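# Press in the gauge pin beside the yellow magnet

## Task

Find the post on the checking fixture that has the yellow magnet on it, drive that post's gauge pin fully home and keep it there for about one second (it may spring back out afterwards), without moving the other three pins and without disturbing the magnet.

## Robot and tools

Robot: two UR20-type six-joint arms, left_arm and right_arm, each carrying a Robotiq 2F-85 two-finger gripper and a wrist camera (cam_left_wrist, cam_right_wrist, both 896x504). Calibrated bases in the scene frame: left_arm at (+0.060, +0.928, 0) m, right_arm at (-0.064, -0.817, 0) m, each turned only slightly about z.

Frames. Scene frame: origin at table-top height halfway between the arms, +z up, +x out over the table, left_arm toward +y (image left/right does not follow arm names). Each arm reports end_effector_position (m), end_effector_quat_wxyz and velocities in its own base frame. Motion offsets, however, are measured along the current Hand target's own tool axes: gripper +z points out along the fingers, y is the opening/closing direction, and the camera block sticks out about 10 cm toward +x. end_effector_position is the point between the pads when closed; closed fingertips reach about 19 mm past it, open ones about 6 mm.

Row layout (shared by execute_actions and move). One row is 18 numbers: left dx, dy, dz, rx, ry, rz, gripper position, force_limit, speed, then the same nine for the right arm. Both arms are always in every row. The six pose numbers are an offset, not a pose: they are relative to that arm's Hand target when the action or move starts, scaled so 1.0 equals 0.6 m of travel or 180 degrees; rx, ry, rz form a single rotation vector. All six zero re-requests the current Hand target. Repeating a non-zero offset in a later call moves further. Gripper numbers are absolute commands in [-1, 1]: position +1 is 85 mm open, about -0.8 pads touch, -1 squeezes until blocked; speed -1/0/+1 is roughly 20/85/150 mm/s; force_limit raises grip force. To leave a gripper unchanged, resend its last three numbers (0 is a real command).

execute_actions(actions, cameras): actions is a list of actions; each action is a table of up to 15 rows, one per 1/30 s step, and a short table repeats its last row to fill 15 steps (0.5 s). Every row counts from the start-of-action Hand target, not from the row before. Values must stay within [-1, 1]. An empty list just reports state and images. cameras picks images: omitted/null/["all"] for all, [] for none.

move(target, speed, blend, stop_force, zero, blocking, cameras): target is one 18-number row or a list of up to 15 rows, each an offset from the same starting Hand targets. Paths are straight, end together, last at least 0.5 s and at most 10 s. speed is path top speed in m/s, 0.002 to 4.2 (default 0.25); rotation up to twice that in rad/s; may be one value per target. blend in metres rounds corners in a list. stop_force (N, 6 to 120, one value for both arms) ends an arm's path once its wrist sensor feels that much push against the motion, then backs off slightly; do not rely on it while the gripper rotates, and omit it when pulling away from a contact. zero (default true) re-zeroes moving arms first. blocking=false returns early but cannot be combined with stop_force. The result adds a "move:" line: done, off_target, moving, held or fault, plus limits=paced (pose clipped) or limits=held (steps withheld by a check, e.g. the inter-arm clearance check). Done means at rest within 3 mm and 2 degrees; it does not prove nothing was touched.

wait(seconds 0 to 10, cameras): arms keep their last command; a running move continues. stop(cameras): brakes a running move. zoom_image(camera, region=[x0, y0, x1, y1] in image pixels, at most 504x504) enlarges part of the latest image of a wrist camera. zero_wrist_force(arm): subtracts the current wrist reading. read_manual(section) only returns licence texts. finished_scene(scene = current scene number) closes the scene irreversibly.

Results: Hand target (last commanded pose after clipping; next offsets start from it), gripper pose, Joint positions, Joint torques (include gravity, offsets and noise), Joint velocities ("within noise" when still), Wrist force/torque in tool axes plus the peak since last shown, Tool commands, step readings of position for actions calls, and gripper object_status (0 moving, 1 blocked opening, 2 blocked closing, i.e. gripped, 3 at requested position) with position_measured in counts (3 open, about 78 = 60 mm, 130 = 40 mm, 180 = 20 mm, 230 closed).

Behaviour to respect: commanded orientation is clipped to 32 degrees from the measured one each step; motion lags commands by about 0.2 s; a gripper often stops short of its Hand target and needs the gap sent again. Arms are very stiff, so aiming even slightly beyond a firm contact can trigger a fault. Faults stop an arm for 10 s: an outside force around 150 N (plus or minus 25) on any part, or contact torque at the joint limits (wrist joints 98.4 N m). Keep arms from pressing on each other and never close one gripper on the other's fingers. Avoid moving the wrist near the base axis or routing paths close to an arm's own base. Motors warn MOTOR HOT at 70 °C and brake at 85 °C, so avoid long holds while stretched or pushing.

For this job: locate the magnet post in the wrist images (zoom if needed), bring closed fingers above that pin aligned with its axis, press in slowly with stop_force or short increments, hold about one second with wait, then retract without stop_force. Do not brush the magnet, the other pins, or knock anything off the table.

Each tool is called after "Request:" as name(argument=value, ...) on one line, values as JSON.

## Session

Request:
execute_actions(actions=[])

Scene clock: 0.00 s.
left_arm: end_effector_position=(+0.6452, +0.5338, +0.3687) position_measured=3 object_status=3 end_effector_quat_wxyz=(+0.054, +0.895, -0.431, +0.101) | right_arm: end_effector_position=(+1.0094, -0.4085, +0.1239) position_measured=3 object_status=3 end_effector_quat_wxyz=(+0.497, -0.362, -0.574, -0.541)
Joint positions: left_arm=[0.541 -1.507 2.094 -2.179 -1.799 -1.706] | right_arm=[2.693 -2.576 -1.22 -2.623 2.507 -0.374]
Joint velocities: within noise
Joint torques (N m): no reading
Motor temperatures (°C): left_arm=[24 36 26 39 35 34] | right_arm=[29 36 36 38 34 39]
Wrist force (N): no reading
Wrist torque (N m): no reading
Wrist force, peak (N): no reading
Hand target: left_arm +0.6452, +0.5338, +0.3687; +0.054, +0.895, -0.431, +0.101 | right_arm +1.0094, -0.4085, +0.1239; +0.497, -0.362, -0.574, -0.541
Tool commands: left_gripper/position=+1.0 left_gripper/force_limit=+1.0 left_gripper/speed=+1.0 right_gripper/position=+1.0 right_gripper/force_limit=+1.0 right_gripper/speed=+1.0

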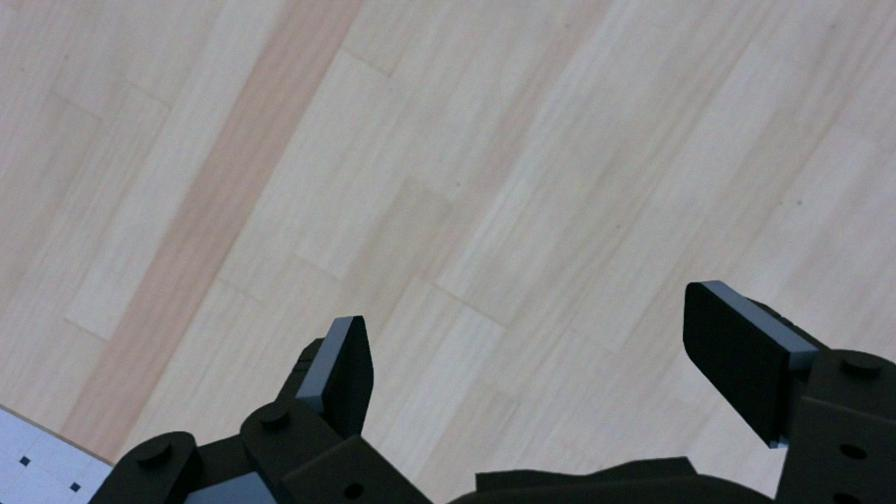

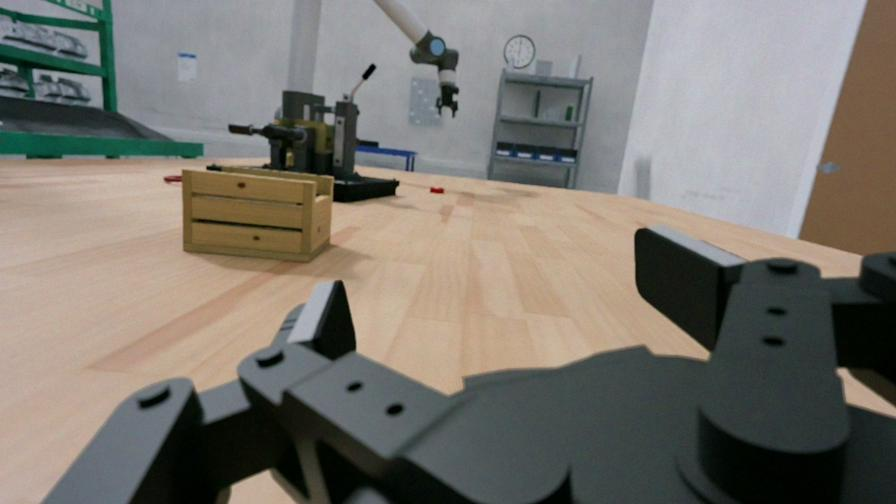

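Request:
zoom_image(camera="cam_right_wrist", region=[150, 50, 480, 270])

Request:
zoom_image(camera="cam_left_wrist", region=[0, 380, 160, 504])

Scaled by 1.527 from the camera's 896x504 image, which has a finer 1280x720 frame.

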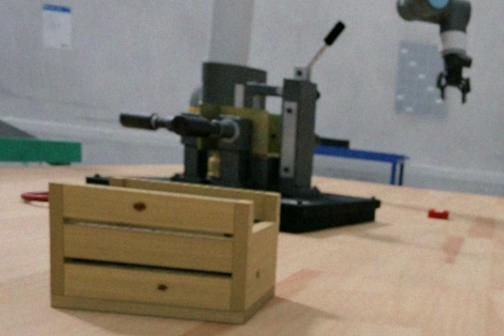

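Scaled by 3.150 from the camera's 896x504 image, which has a finer 1280x720 frame.

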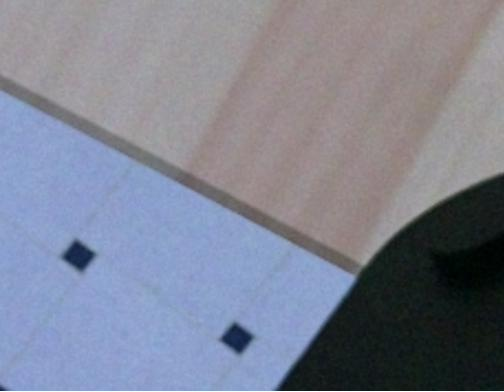

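Request:
move(target=[0.974,0.765,-0.006,-0.289,0.263,0.264,-1,0,0,0,0,0,0,0,0,1,1,1], speed=0.6)

Scene clock: 4.10 s.
left_arm: end_effector_position=(+0.6414, -0.1958, +0.5090) position_measured=232 object_status=3 end_effector_quat_wxyz=(-0.534, -0.438, +0.678, -0.253) | right_arm: end_effector_position=(+1.0094, -0.4085, +0.1239) position_measured=3 object_status=3 end_effector_quat_wxyz=(+0.497, -0.362, -0.574, -0.541)
Joint positions: left_arm=[-0.155 -1.506 2.026 -1.203 -2.643 -0.751] | right_arm=[2.693 -2.576 -1.22 -2.623 2.507 -0.374]
Joint velocities: within noise
Joint torques (N m): left_arm=[-25.56 -66.26 -113.51 0.28 -7.79 1.78] | right_arm=[0.01 246.13 72.82 -2.48 1.65 0.69]
Motor temperatures (°C): left_arm=[24 36 26 39 35 34] | right_arm=[29 36 36 38 34 39]
Wrist force (N): left_arm=[0.9 -0.1 0.8] | right_arm=[0.1 0.1 0.2]
Wrist torque (N m): left_arm=[0.24 0.32 -0.06] | right_arm=[0.02 -0.02 0.00]
Wrist force, peak (N): left_arm=[3.1 -3.1 4.2] | right_arm=[0.0 0.4 0.5]
Hand target: left_arm +0.6414, -0.1959, +0.5090; -0.534, -0.438, +0.678, -0.253 | right_arm +1.0094, -0.4085, +0.1239; +0.497, -0.362, -0.574, -0.541
Off the commanded pose: left_arm 0.000 m, 0 deg | right_arm 0.000 m, 0 deg.
move: done
camera_calibration:
cam_left_wrist: T_world_to_cam=[[-0.848815, 0.528685, 0.00247016, 0.663629], [0.308863, 0.499668, -0.809281, 0.334897], [-0.429089, -0.686166, -0.587417, 0.565885], [0, 0, 0, 1]] pos_world=[0.702675, -0.129896, 0.601796]

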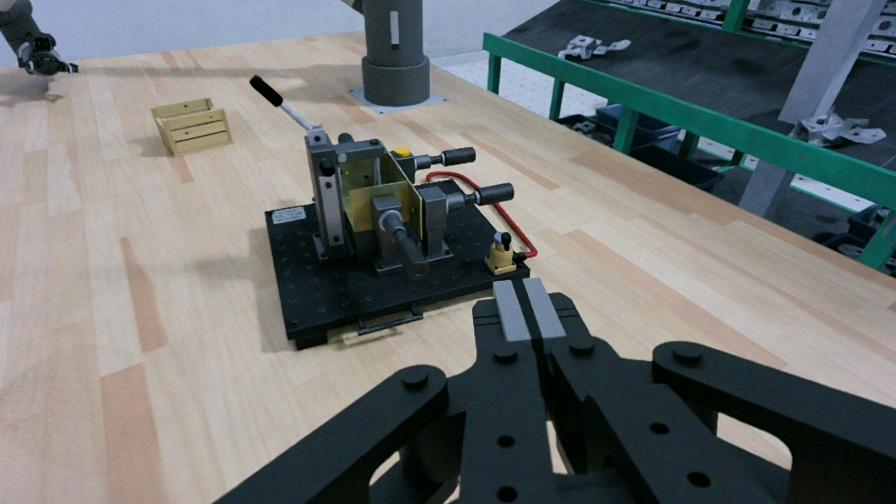

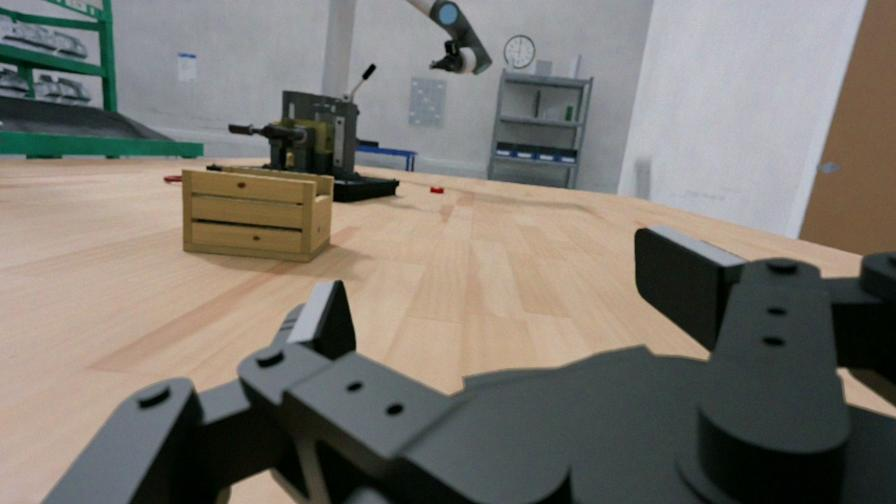

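Request:
zoom_image(camera="cam_left_wrist", region=[250, 60, 550, 350])

Scaled by 1.680 from the camera's 896x504 image, which has a finer 1280x720 frame.

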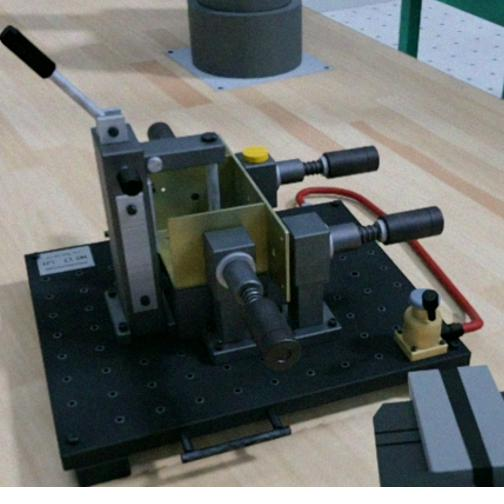

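Request:
move(target=[0.26,0.318,1.0,-0.221,-0.369,0.362,-1,0,0,0,0,0,0,0,0,1,1,1], speed=0.6, cameras=["cam_left_wrist"])

Request:
move(target=[0.22,-0.33,0.0,0,0,0,-1,0,0,0,0,0,0,0,0,1,1,1], speed=0.4)

Scene clock: 7.93 s.
left_arm: end_effector_position=(+0.1685, -0.6395, +0.4994) position_measured=232 object_status=3 end_effector_quat_wxyz=(-0.002, +0.093, +0.996, +0.001) | right_arm: end_effector_position=(+1.0094, -0.4085, +0.1239) position_measured=3 object_status=3 end_effector_quat_wxyz=(+0.497, -0.362, -0.574, -0.541)
Joint positions: left_arm=[-1.62 -1.827 2.153 -1.895 -1.575 -1.434] | right_arm=[2.693 -2.576 -1.22 -2.623 2.507 -0.374]
Joint velocities: within noise
Joint torques (N m): left_arm=[-15.75 -11.27 -122.59 -5.62 4.95 -4.79] | right_arm=[-0.47 254.99 73.22 -1.73 1.64 1.22]
Motor temperatures (°C): left_arm=[24 36 26 39 35 34] | right_arm=[29 36 36 38 34 39]
Wrist force (N): left_arm=[0.2 -0.6 -0.2] | right_arm=[-0.1 0.4 0.2]
Wrist torque (N m): left_arm=[-0.16 -0.11 0.07] | right_arm=[0.07 0.02 0.00]
Wrist force, peak (N): left_arm=[4.5 -4.4 0.5] | right_arm=[0.1 0.5 0.5]
Hand target: left_arm +0.1684, -0.6396, +0.4994; -0.002, +0.093, +0.996, +0.001 | right_arm +1.0094, -0.4085, +0.1239; +0.497, -0.362, -0.574, -0.541
Off the commanded pose: left_arm 0.000 m, 0 deg | right_arm 0.000 m, 0 deg.
move: done
camera_calibration:
cam_left_wrist: T_world_to_cam=[[0.309706, 0.950818, 0.00514676, 0.570156], [0.903011, -0.29582, 0.311548, -0.473667], [0.297748, -0.0918407, -0.950216, 0.49162], [0, 0, 0, 1]] pos_world=[0.104766, -0.637084, 0.611781]
Images, in order (width x height): cam_left_wrist 896x504.

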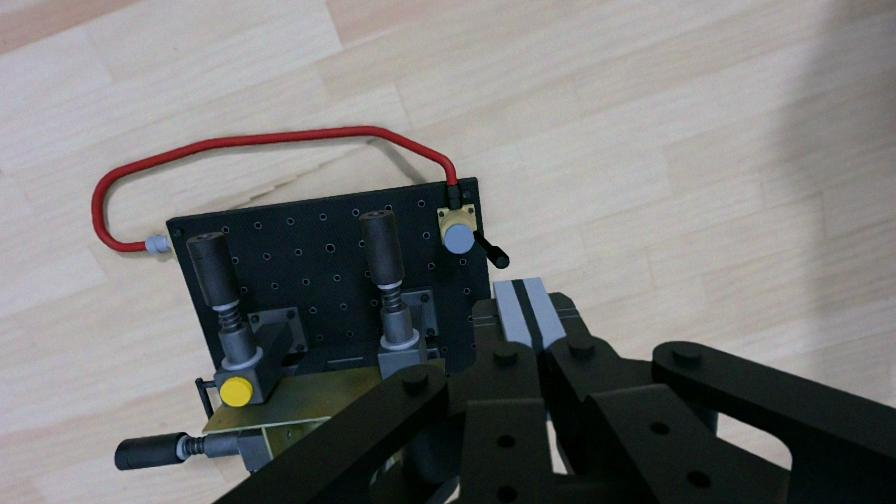

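Scene clock: 9.17 s.
left_arm: end_effector_position=(+0.0022, -0.8096, +0.4996) position_measured=232 object_status=3 end_effector_quat_wxyz=(-0.002, +0.093, +0.996, +0.001) | right_arm: end_effector_position=(+1.0094, -0.4085, +0.1239) position_measured=3 object_status=3 end_effector_quat_wxyz=(+0.497, -0.362, -0.574, -0.541)
Joint positions: left_arm=[-1.817 -1.634 1.999 -1.934 -1.575 -1.631] | right_arm=[2.693 -2.576 -1.22 -2.623 2.507 -0.374]
Joint velocities: within noise
Joint torques (N m): left_arm=[-20.85 -66.99 -121.02 -12.91 5.07 -4.14] | right_arm=[-5.14 254.44 72.09 -2.11 3 2.19]
Motor temperatures (°C): left_arm=[24 36 26 39 35 34] | right_arm=[29 36 36 38 34 39]
Wrist force (N): left_arm=[0.1 -0.7 0.2] | right_arm=[0.1 0.2 0.3]
Wrist torque (N m): left_arm=[-0.17 -0.14 0.08] | right_arm=[0.04 -0.02 0.00]
Wrist force, peak (N): left_arm=[2.6 -3.9 0.1] | right_arm=[0.1 0.5 0.4]
Hand target: left_arm +0.0021, -0.8098, +0.4995; -0.002, +0.093, +0.996, +0.001 | right_arm +1.0094, -0.4085, +0.1239; +0.497, -0.362, -0.574, -0.541
Off the commanded pose: left_arm 0.000 m, 0 deg | right_arm 0.000 m, 0 deg.
move: done
camera_calibration:
cam_left_wrist: T_world_to_cam=[[0.309882, 0.95076, 0.00537628, 0.783216], [0.902889, -0.296042, 0.31169, -0.374151], [0.297934, -0.0917329, -0.950169, 0.525774], [0, 0, 0, 1]] pos_world=[-0.0615333, -0.807184, 0.611982]

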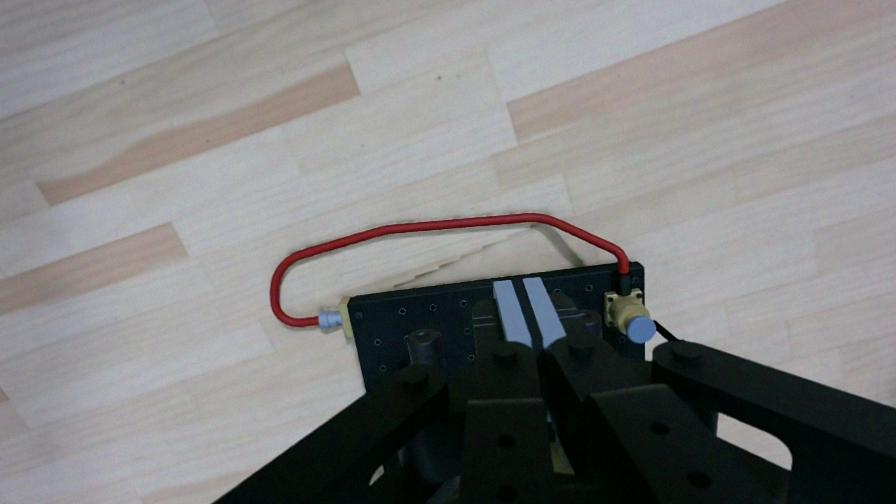

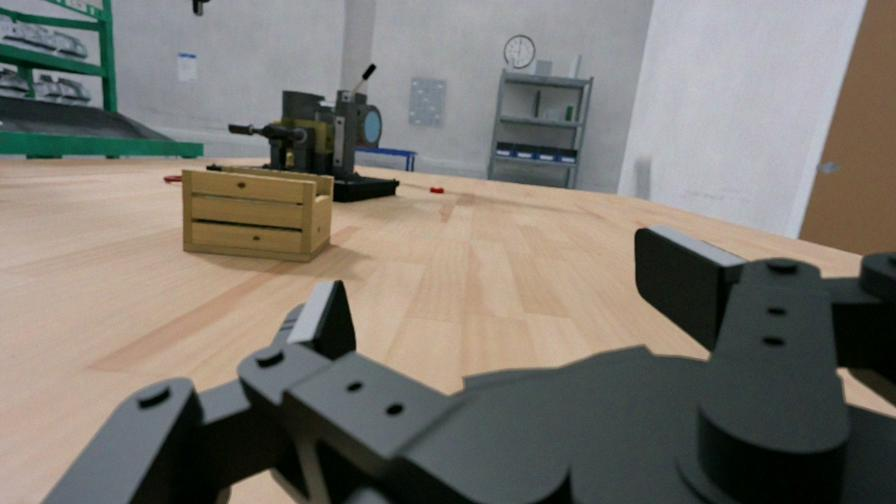

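Request:
move(target=[-0.18,-0.081,0.536,0,0,0,-1,0,0,0,0,0,0,0,0,1,1,1], speed=0.35)

Request:
zoom_image(camera="cam_left_wrist", region=[300, 150, 700, 400])

Scene clock: 11.67 s.
left_arm: end_effector_position=(+0.0979, -0.8765, +0.1775) position_measured=232 object_status=3 end_effector_quat_wxyz=(-0.002, +0.093, +0.996, +0.001) | right_arm: end_effector_position=(+1.0094, -0.4085, +0.1239) position_measured=3 object_status=3 end_effector_quat_wxyz=(+0.497, -0.362, -0.574, -0.541)
Joint positions: left_arm=[-1.688 -1.305 2.167 -2.431 -1.575 -1.502] | right_arm=[2.693 -2.576 -1.22 -2.623 2.507 -0.374]
Joint velocities: within noise
Joint torques (N m): left_arm=[18.45 -103.64 -56.94 -13.6 -5.28 2.17] | right_arm=[-0.39 250.92 73.11 0.19 3.06 2.02]
Motor temperatures (°C): left_arm=[24 36 26 39 35 34] | right_arm=[29 36 36 38 34 39]
Wrist force (N): left_arm=[0.0 0.0 -0.2] | right_arm=[0.0 0.2 0.4]
Wrist torque (N m): left_arm=[-0.11 -0.13 0.08] | right_arm=[0.04 0.01 0.00]
Wrist force, peak (N): left_arm=[-1.2 -0.6 3.5] | right_arm=[0.3 0.7 0.4]
Hand target: left_arm +0.0979, -0.8766, +0.1773; -0.002, +0.093, +0.996, +0.001 | right_arm +1.0094, -0.4085, +0.1239; +0.497, -0.362, -0.574, -0.541
Off the commanded pose: left_arm 0.000 m, 0 deg | right_arm 0.000 m, 0 deg.
move: done
camera_calibration:
cam_left_wrist: T_world_to_cam=[[0.309882, 0.95076, 0.00537628, 0.818898], [0.902889, -0.296042, 0.31169, -0.379999], [0.297934, -0.0917329, -0.950169, 0.18517], [0, 0, 0, 1]] pos_world=[0.0341667, -0.874084, 0.289982]

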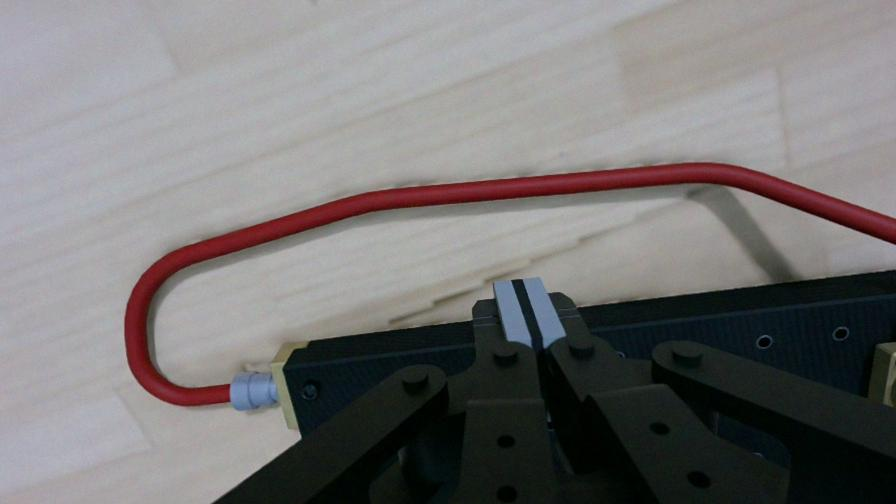

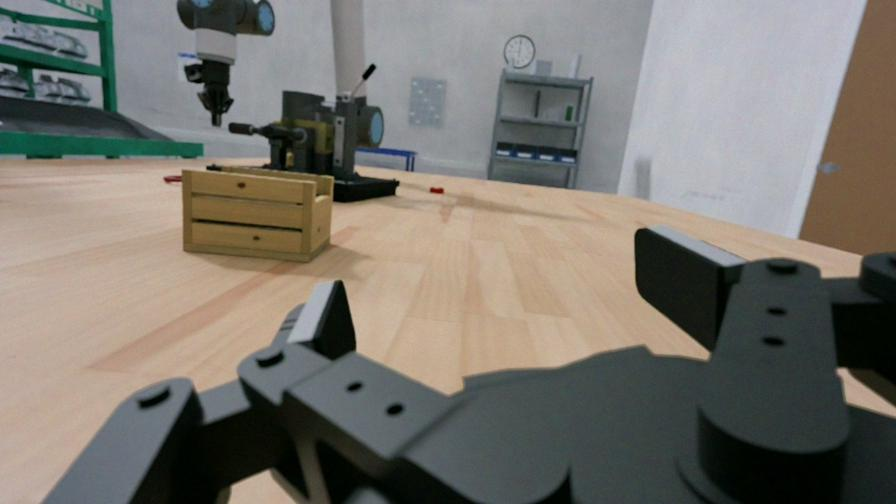

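Scaled by 1.260 from the camera's 896x504 image, which has a finer 1280x720 frame.

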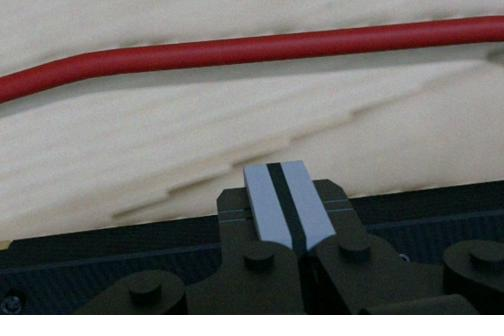

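Request:
zoom_image(camera="cam_right_wrist", region=[170, 60, 410, 200])

Scaled by 2.100 from the camera's 896x504 image, which has a finer 1280x720 frame.

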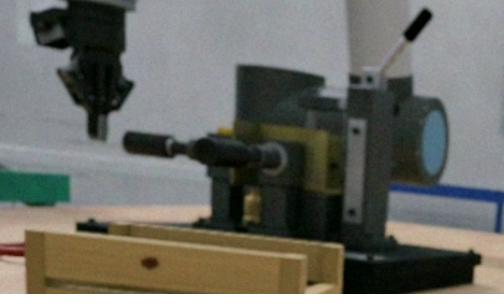

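Request:
move(target=[0,0,0.03,0,0,0,1,0,0,0,0,0,0,0,0,1,1,1], speed=0.1)

Request:
zoom_image(camera="cam_right_wrist", region=[190, 90, 310, 180])

Scene clock: 13.93 s.
left_arm: end_effector_position=(+0.0978, -0.8765, +0.1593) position_measured=3 object_status=0 end_effector_quat_wxyz=(-0.002, +0.093, +0.996, +0.001) | right_arm: end_effector_position=(+1.0094, -0.4085, +0.1239) position_measured=3 object_status=3 end_effector_quat_wxyz=(+0.497, -0.362, -0.574, -0.541)
Joint positions: left_arm=[-1.688 -1.285 2.177 -2.46 -1.575 -1.502] | right_arm=[2.693 -2.576 -1.22 -2.623 2.507 -0.374]
Joint velocities: within noise
Joint torques (N m): left_arm=[-20.48 -103.98 -53.38 -12.64 -4.24 -3.4] | right_arm=[-3.34 254.91 75.37 -0.63 3.28 2.61]
Motor temperatures (°C): left_arm=[24 36 26 39 35 34] | right_arm=[29 36 36 37 34 39]
Wrist force (N): left_arm=[0.3 -0.3 -0.6] | right_arm=[0.5 0.5 0.1]
Wrist torque (N m): left_arm=[-0.18 -0.17 0.09] | right_arm=[0.08 -0.09 0.00]
Wrist force, peak (N): left_arm=[0.2 -0.1 -1.2] | right_arm=[0.5 0.5 0.1]
Hand target: left_arm +0.0978, -0.8765, +0.1593; -0.002, +0.093, +0.996, +0.001 | right_arm +1.0094, -0.4085, +0.1239; +0.497, -0.362, -0.574, -0.541
Off the commanded pose: left_arm 0.000 m, 0 deg | right_arm 0.000 m, 0 deg.
move: done
camera_calibration:
cam_left_wrist: T_world_to_cam=[[0.309882, 0.95076, 0.00537628, 0.818996], [0.902889, -0.296042, 0.31169, -0.374326], [0.297934, -0.0917329, -0.950169, 0.167877], [0, 0, 0, 1]] pos_world=[0.0341667, -0.874084, 0.271782]

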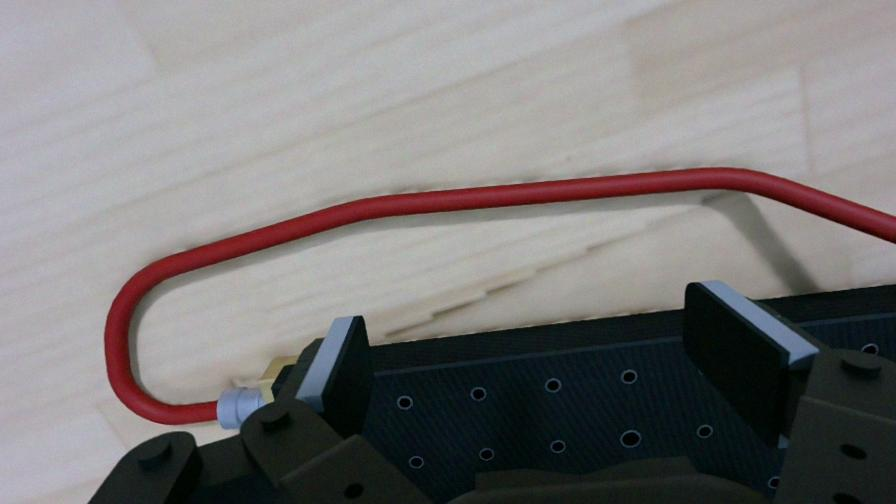

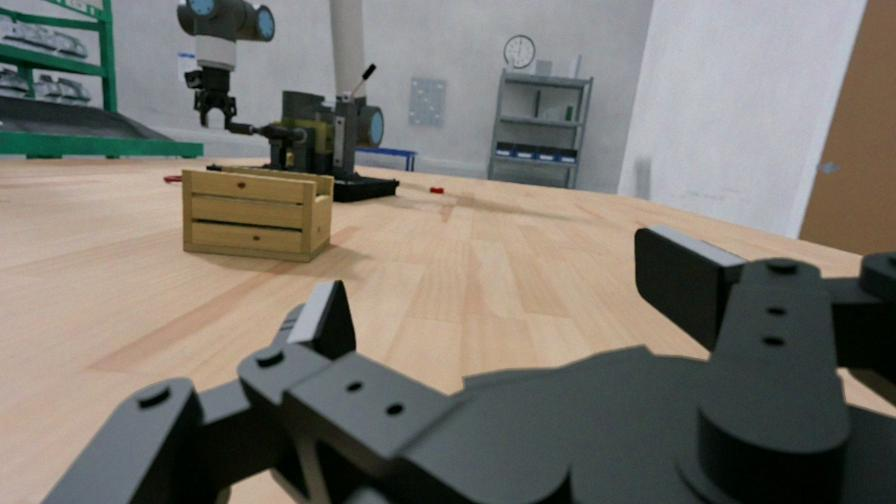

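Scaled by 4.200 from the camera's 896x504 image, which has a finer 1280x720 frame.

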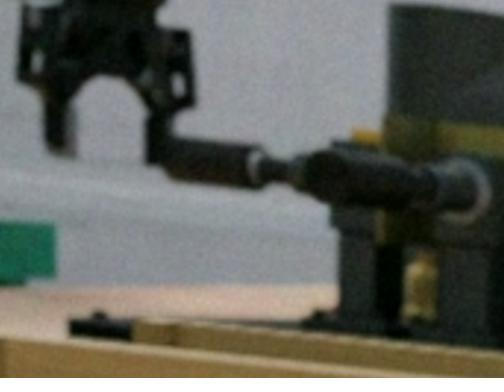

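Request:
move(target=[-0.025,-0.0135,0.003,0,0,0,-1,0,0,0,0,0,0,0,0,1,1,1], speed=0.1, cameras=[])

Request:
move(target=[-0.16,0,0,0,0,0,-1,0,0,0,0,0,0,0,0,1,1,1], speed=0.03, stop_force=60)

Request:
zoom_image(camera="cam_right_wrist", region=[190, 90, 310, 180])

Scene clock: 16.77 s.
left_arm: end_effector_position=(+0.1111, -0.8873, +0.1575) position_measured=232 object_status=3 end_effector_quat_wxyz=(-0.002, +0.093, +0.996, +0.001) | right_arm: end_effector_position=(+1.0094, -0.4085, +0.1239) position_measured=3 object_status=3 end_effector_quat_wxyz=(+0.497, -0.362, -0.574, -0.541)
Joint positions: left_arm=[-1.671 -1.272 2.161 -2.457 -1.575 -1.485] | right_arm=[2.693 -2.576 -1.22 -2.623 2.507 -0.374]
Joint velocities: within noise
Joint torques (N m): left_arm=[18.05 -109.57 -93.39 -7.04 3.9 2.42] | right_arm=[-1.35 255.04 74.46 -1.01 3.05 3.86]
Motor temperatures (°C): left_arm=[24 36 26 39 35 34] | right_arm=[29 36 36 37 34 39]
Wrist force (N): left_arm=[-0.1 -0.3 -0.7] | right_arm=[0.2 0.1 0.1]
Wrist torque (N m): left_arm=[-0.17 -0.11 0.08] | right_arm=[0.02 -0.03 -0.01]
Wrist force, peak (N): left_arm=[1.0 0.1 -0.8] | right_arm=[0.5 0.5 0.3]
Hand target: left_arm +0.1111, -0.8873, +0.1575; -0.002, +0.093, +0.996, +0.001 | right_arm +1.0094, -0.4085, +0.1239; +0.497, -0.362, -0.574, -0.541
Off the commanded pose: left_arm 0.000 m, 0 deg | right_arm 0.000 m, 0 deg.
move: done
No camera images: "cameras" was empty.

Scene clock: 20.53 s.
left_arm: end_effector_position=(+0.1747, -0.8992, +0.1572) position_measured=232 object_status=3 end_effector_quat_wxyz=(-0.002, +0.093, +0.996, +0.001) | right_arm: end_effector_position=(+1.0094, -0.4085, +0.1239) position_measured=3 object_status=3 end_effector_quat_wxyz=(+0.497, -0.362, -0.574, -0.541)
Joint positions: left_arm=[-1.599 -1.252 2.13 -2.446 -1.575 -1.413] | right_arm=[2.693 -2.576 -1.22 -2.623 2.507 -0.374]
Joint velocities: within noise
Joint torques (N m): left_arm=[14.49 -164 -58.66 -6.82 6.97 -4.36] | right_arm=[-5.26 255.82 73.57 -0.56 4.03 3.71]
Motor temperatures (°C): left_arm=[24 36 26 39 35 34] | right_arm=[29 36 36 37 34 39]
Wrist force (N): left_arm=[36.9 -8.1 6.2] | right_arm=[0.0 0.3 0.4]
Wrist torque (N m): left_arm=[-0.31 -0.90 0.34] | right_arm=[0.04 0.01 0.00]
Wrist force, peak (N): left_arm=[145.2 14.9 -23.9] | right_arm=[0.2 0.5 0.7]
Hand target: left_arm +0.1747, -0.8992, +0.1572; -0.002, +0.093, +0.996, +0.001 (not the last commanded pose) | right_arm +1.0094, -0.4085, +0.1239; +0.497, -0.362, -0.574, -0.541
Off the commanded pose: left_arm 0.031 m, 0 deg | right_arm 0.000 m, 0 deg.
move: contact (left_arm)
camera_calibration:
cam_left_wrist: T_world_to_cam=[[0.309882, 0.95076, 0.00537628, 0.816791], [0.902889, -0.296042, 0.31169, -0.449702], [0.297934, -0.0917329, -0.950169, 0.140823], [0, 0, 0, 1]] pos_world=[0.110967, -0.896784, 0.269582]

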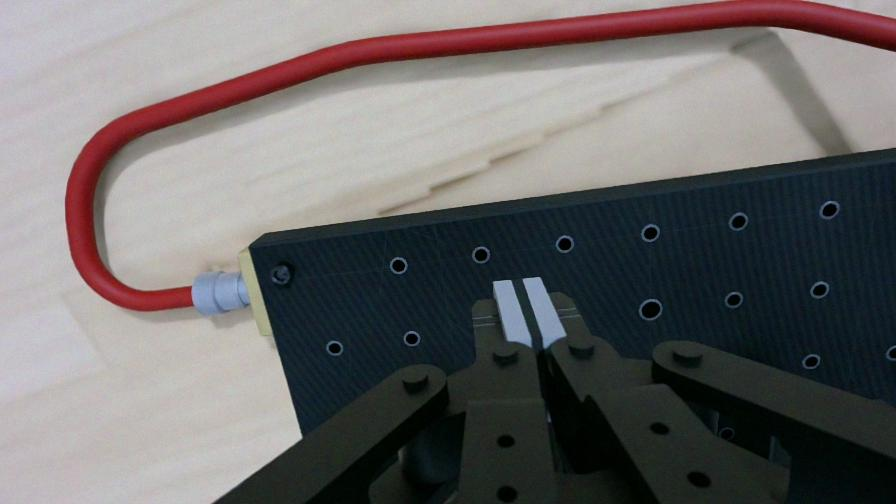

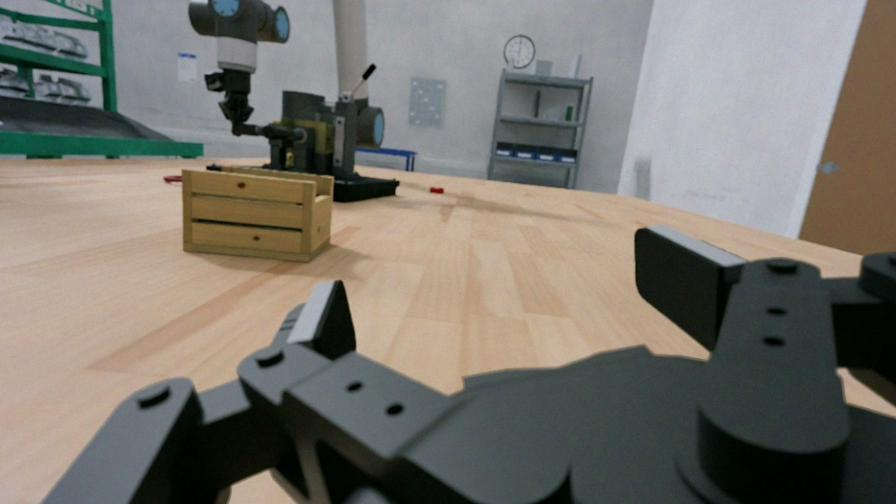

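Scaled by 4.200 from the camera's 896x504 image, which has a finer 1280x720 frame.

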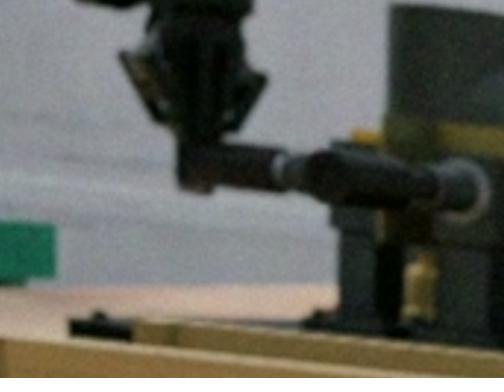

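Request:
move(target=[-0.01,0,0,0,0,0,-1,0,0,0,0,0,0,0,0,1,1,1], speed=0.005, stop_force=25, cameras=[])

Request:
wait(seconds=1.2, cameras=["cam_right_wrist"])

Request:
zoom_image(camera="cam_right_wrist", region=[190, 90, 310, 180])

Scene clock: 21.73 s.
left_arm: end_effector_position=(+0.1750, -0.8992, +0.1572) position_measured=232 object_status=3 end_effector_quat_wxyz=(-0.002, +0.093, +0.996, +0.001) | right_arm: end_effector_position=(+1.0094, -0.4085, +0.1239) position_measured=3 object_status=3 end_effector_quat_wxyz=(+0.497, -0.362, -0.574, -0.541)
Joint positions: left_arm=[-1.598 -1.252 2.13 -2.446 -1.575 -1.412] | right_arm=[2.693 -2.576 -1.22 -2.623 2.507 -0.374]
Joint velocities: within noise
Joint torques (N m): left_arm=[27.64 -149.13 -66.29 -11.8 25.23 -3.95] | right_arm=[-4.49 255.82 74.21 -0.76 3.48 3.77]
Motor temperatures (°C): left_arm=[24 36 26 39 35 34] | right_arm=[29 36 36 37 34 39]
Wrist force (N): left_arm=[63.8 -13.2 9.3] | right_arm=[0.0 0.1 0.1]
Wrist torque (N m): left_arm=[-0.41 -1.56 0.55] | right_arm=[0.01 0.00 0.00]
Wrist force, peak (N): left_arm=[70.8 -17.1 7.3] | right_arm=[0.2 0.4 0.4]
Hand target: left_arm +0.1750, -0.8992, +0.1571; -0.002, +0.093, +0.996, +0.001 (not the last commanded pose) | right_arm +1.0094, -0.4085, +0.1239; +0.497, -0.362, -0.574, -0.541
Off the commanded pose: left_arm 0.006 m, 0 deg | right_arm 0.000 m, 0 deg.
move: contact (left_arm)
No camera images: "cameras" was empty.

Scene clock: 22.93 s.
left_arm: end_effector_position=(+0.1750, -0.8992, +0.1571) position_measured=232 object_status=3 end_effector_quat_wxyz=(-0.002, +0.093, +0.996, +0.001) | right_arm: end_effector_position=(+1.0094, -0.4085, +0.1239) position_measured=3 object_status=3 end_effector_quat_wxyz=(+0.497, -0.362, -0.574, -0.541)
Joint positions: left_arm=[-1.598 -1.252 2.13 -2.446 -1.575 -1.412] | right_arm=[2.693 -2.576 -1.22 -2.623 2.507 -0.374]
Joint velocities: within noise
Joint torques (N m): left_arm=[39.11 -152.85 -53.21 -11.81 24.62 -4.65] | right_arm=[-7.21 249.92 75.42 -1.2 2.75 4.41]
Motor temperatures (°C): left_arm=[24 36 26 39 35 34] | right_arm=[29 36 36 37 34 39]
Wrist force (N): left_arm=[62.5 -13.7 5.2] | right_arm=[0.1 0.0 0.3]
Wrist torque (N m): left_arm=[-0.43 -1.54 0.55] | right_arm=[0.00 -0.02 0.00]
Wrist force, peak (N): left_arm=[64.1 -13.3 9.4] | right_arm=[0.1 0.3 0.8]
Hand target: left_arm +0.1750, -0.8992, +0.1571; -0.002, +0.093, +0.996, +0.001 (not the last commanded pose) | right_arm +1.0094, -0.4085, +0.1239; +0.497, -0.362, -0.574, -0.541
Tool commands: left_gripper/position=-1.0 left_gripper/force_limit=+0.0 left_gripper/speed=+0.0 right_gripper/position=+1.0 right_gripper/force_limit=+1.0 right_gripper/speed=+1.0
Off the commanded pose: left_arm 0.006 m, 0 deg | right_arm 0.000 m, 0 deg.
wait: 1.20 s; at rest by 0.17 s
Images, in order (width x height): cam_right_wrist 896x504.

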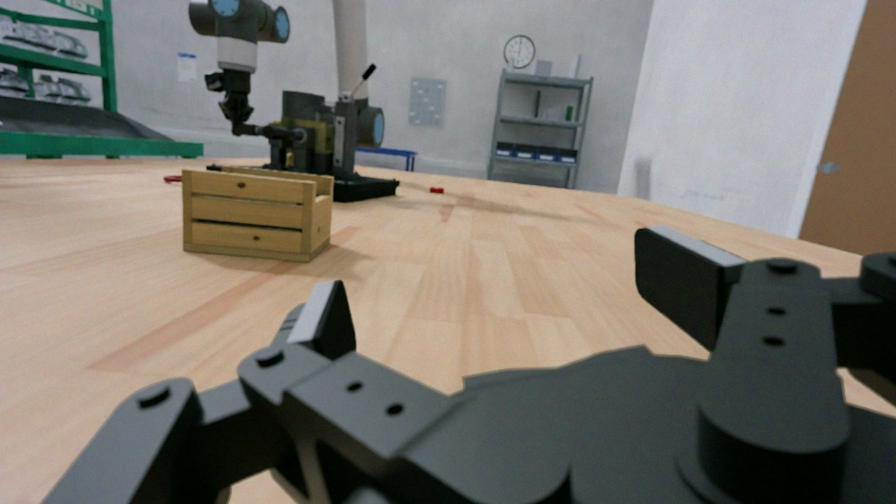

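Scaled by 4.200 from the camera's 896x504 image, which has a finer 1280x720 frame.

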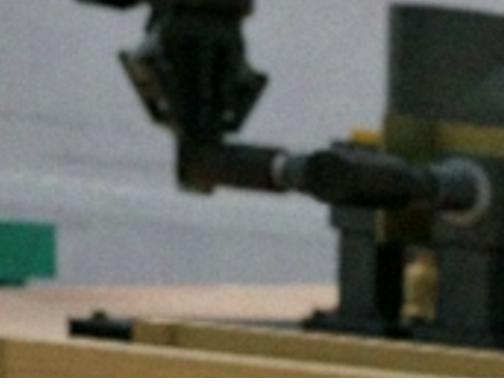

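Request:
move(target=[0.12,0,0,0,0,0,-1,0,0,0,0,0,0,0,0,1,1,1], speed=0.1, cameras=[])

Request:
finished_scene(scene=1)

Scene clock: 24.30 s.
left_arm: end_effector_position=(+0.1043, -0.8859, +0.1575) position_measured=232 object_status=3 end_effector_quat_wxyz=(-0.002, +0.093, +0.996, +0.001) | right_arm: end_effector_position=(+1.0094, -0.4085, +0.1239) position_measured=3 object_status=3 end_effector_quat_wxyz=(+0.497, -0.362, -0.574, -0.541)
Joint positions: left_arm=[-1.679 -1.274 2.164 -2.458 -1.575 -1.493] | right_arm=[2.693 -2.576 -1.22 -2.623 2.507 -0.374]
Joint velocities: within noise
Joint torques (N m): left_arm=[-13.17 -163.11 -52.64 -13 1.4 -2.96] | right_arm=[-3.41 255.89 76.58 -0.53 2.93 2.94]
Motor temperatures (°C): left_arm=[24 36 26 39 35 34] | right_arm=[29 36 36 37 34 39]
Wrist force (N): left_arm=[-2.9 6.2 -0.4] | right_arm=[0.0 0.2 0.3]
Wrist torque (N m): left_arm=[1.01 0.40 0.08] | right_arm=[0.03 0.00 0.00]
Wrist force, peak (N): left_arm=[63.0 -13.7 4.9] | right_arm=[0.0 0.6 0.5]
Hand target: left_arm +0.1042, -0.8859, +0.1575; -0.002, +0.093, +0.996, +0.001 | right_arm +1.0094, -0.4085, +0.1239; +0.497, -0.362, -0.574, -0.541
Off the commanded pose: left_arm 0.000 m, 0 deg | right_arm 0.000 m, 0 deg.
move: done
No camera images: "cameras" was empty.

The scene is finished: the task was done.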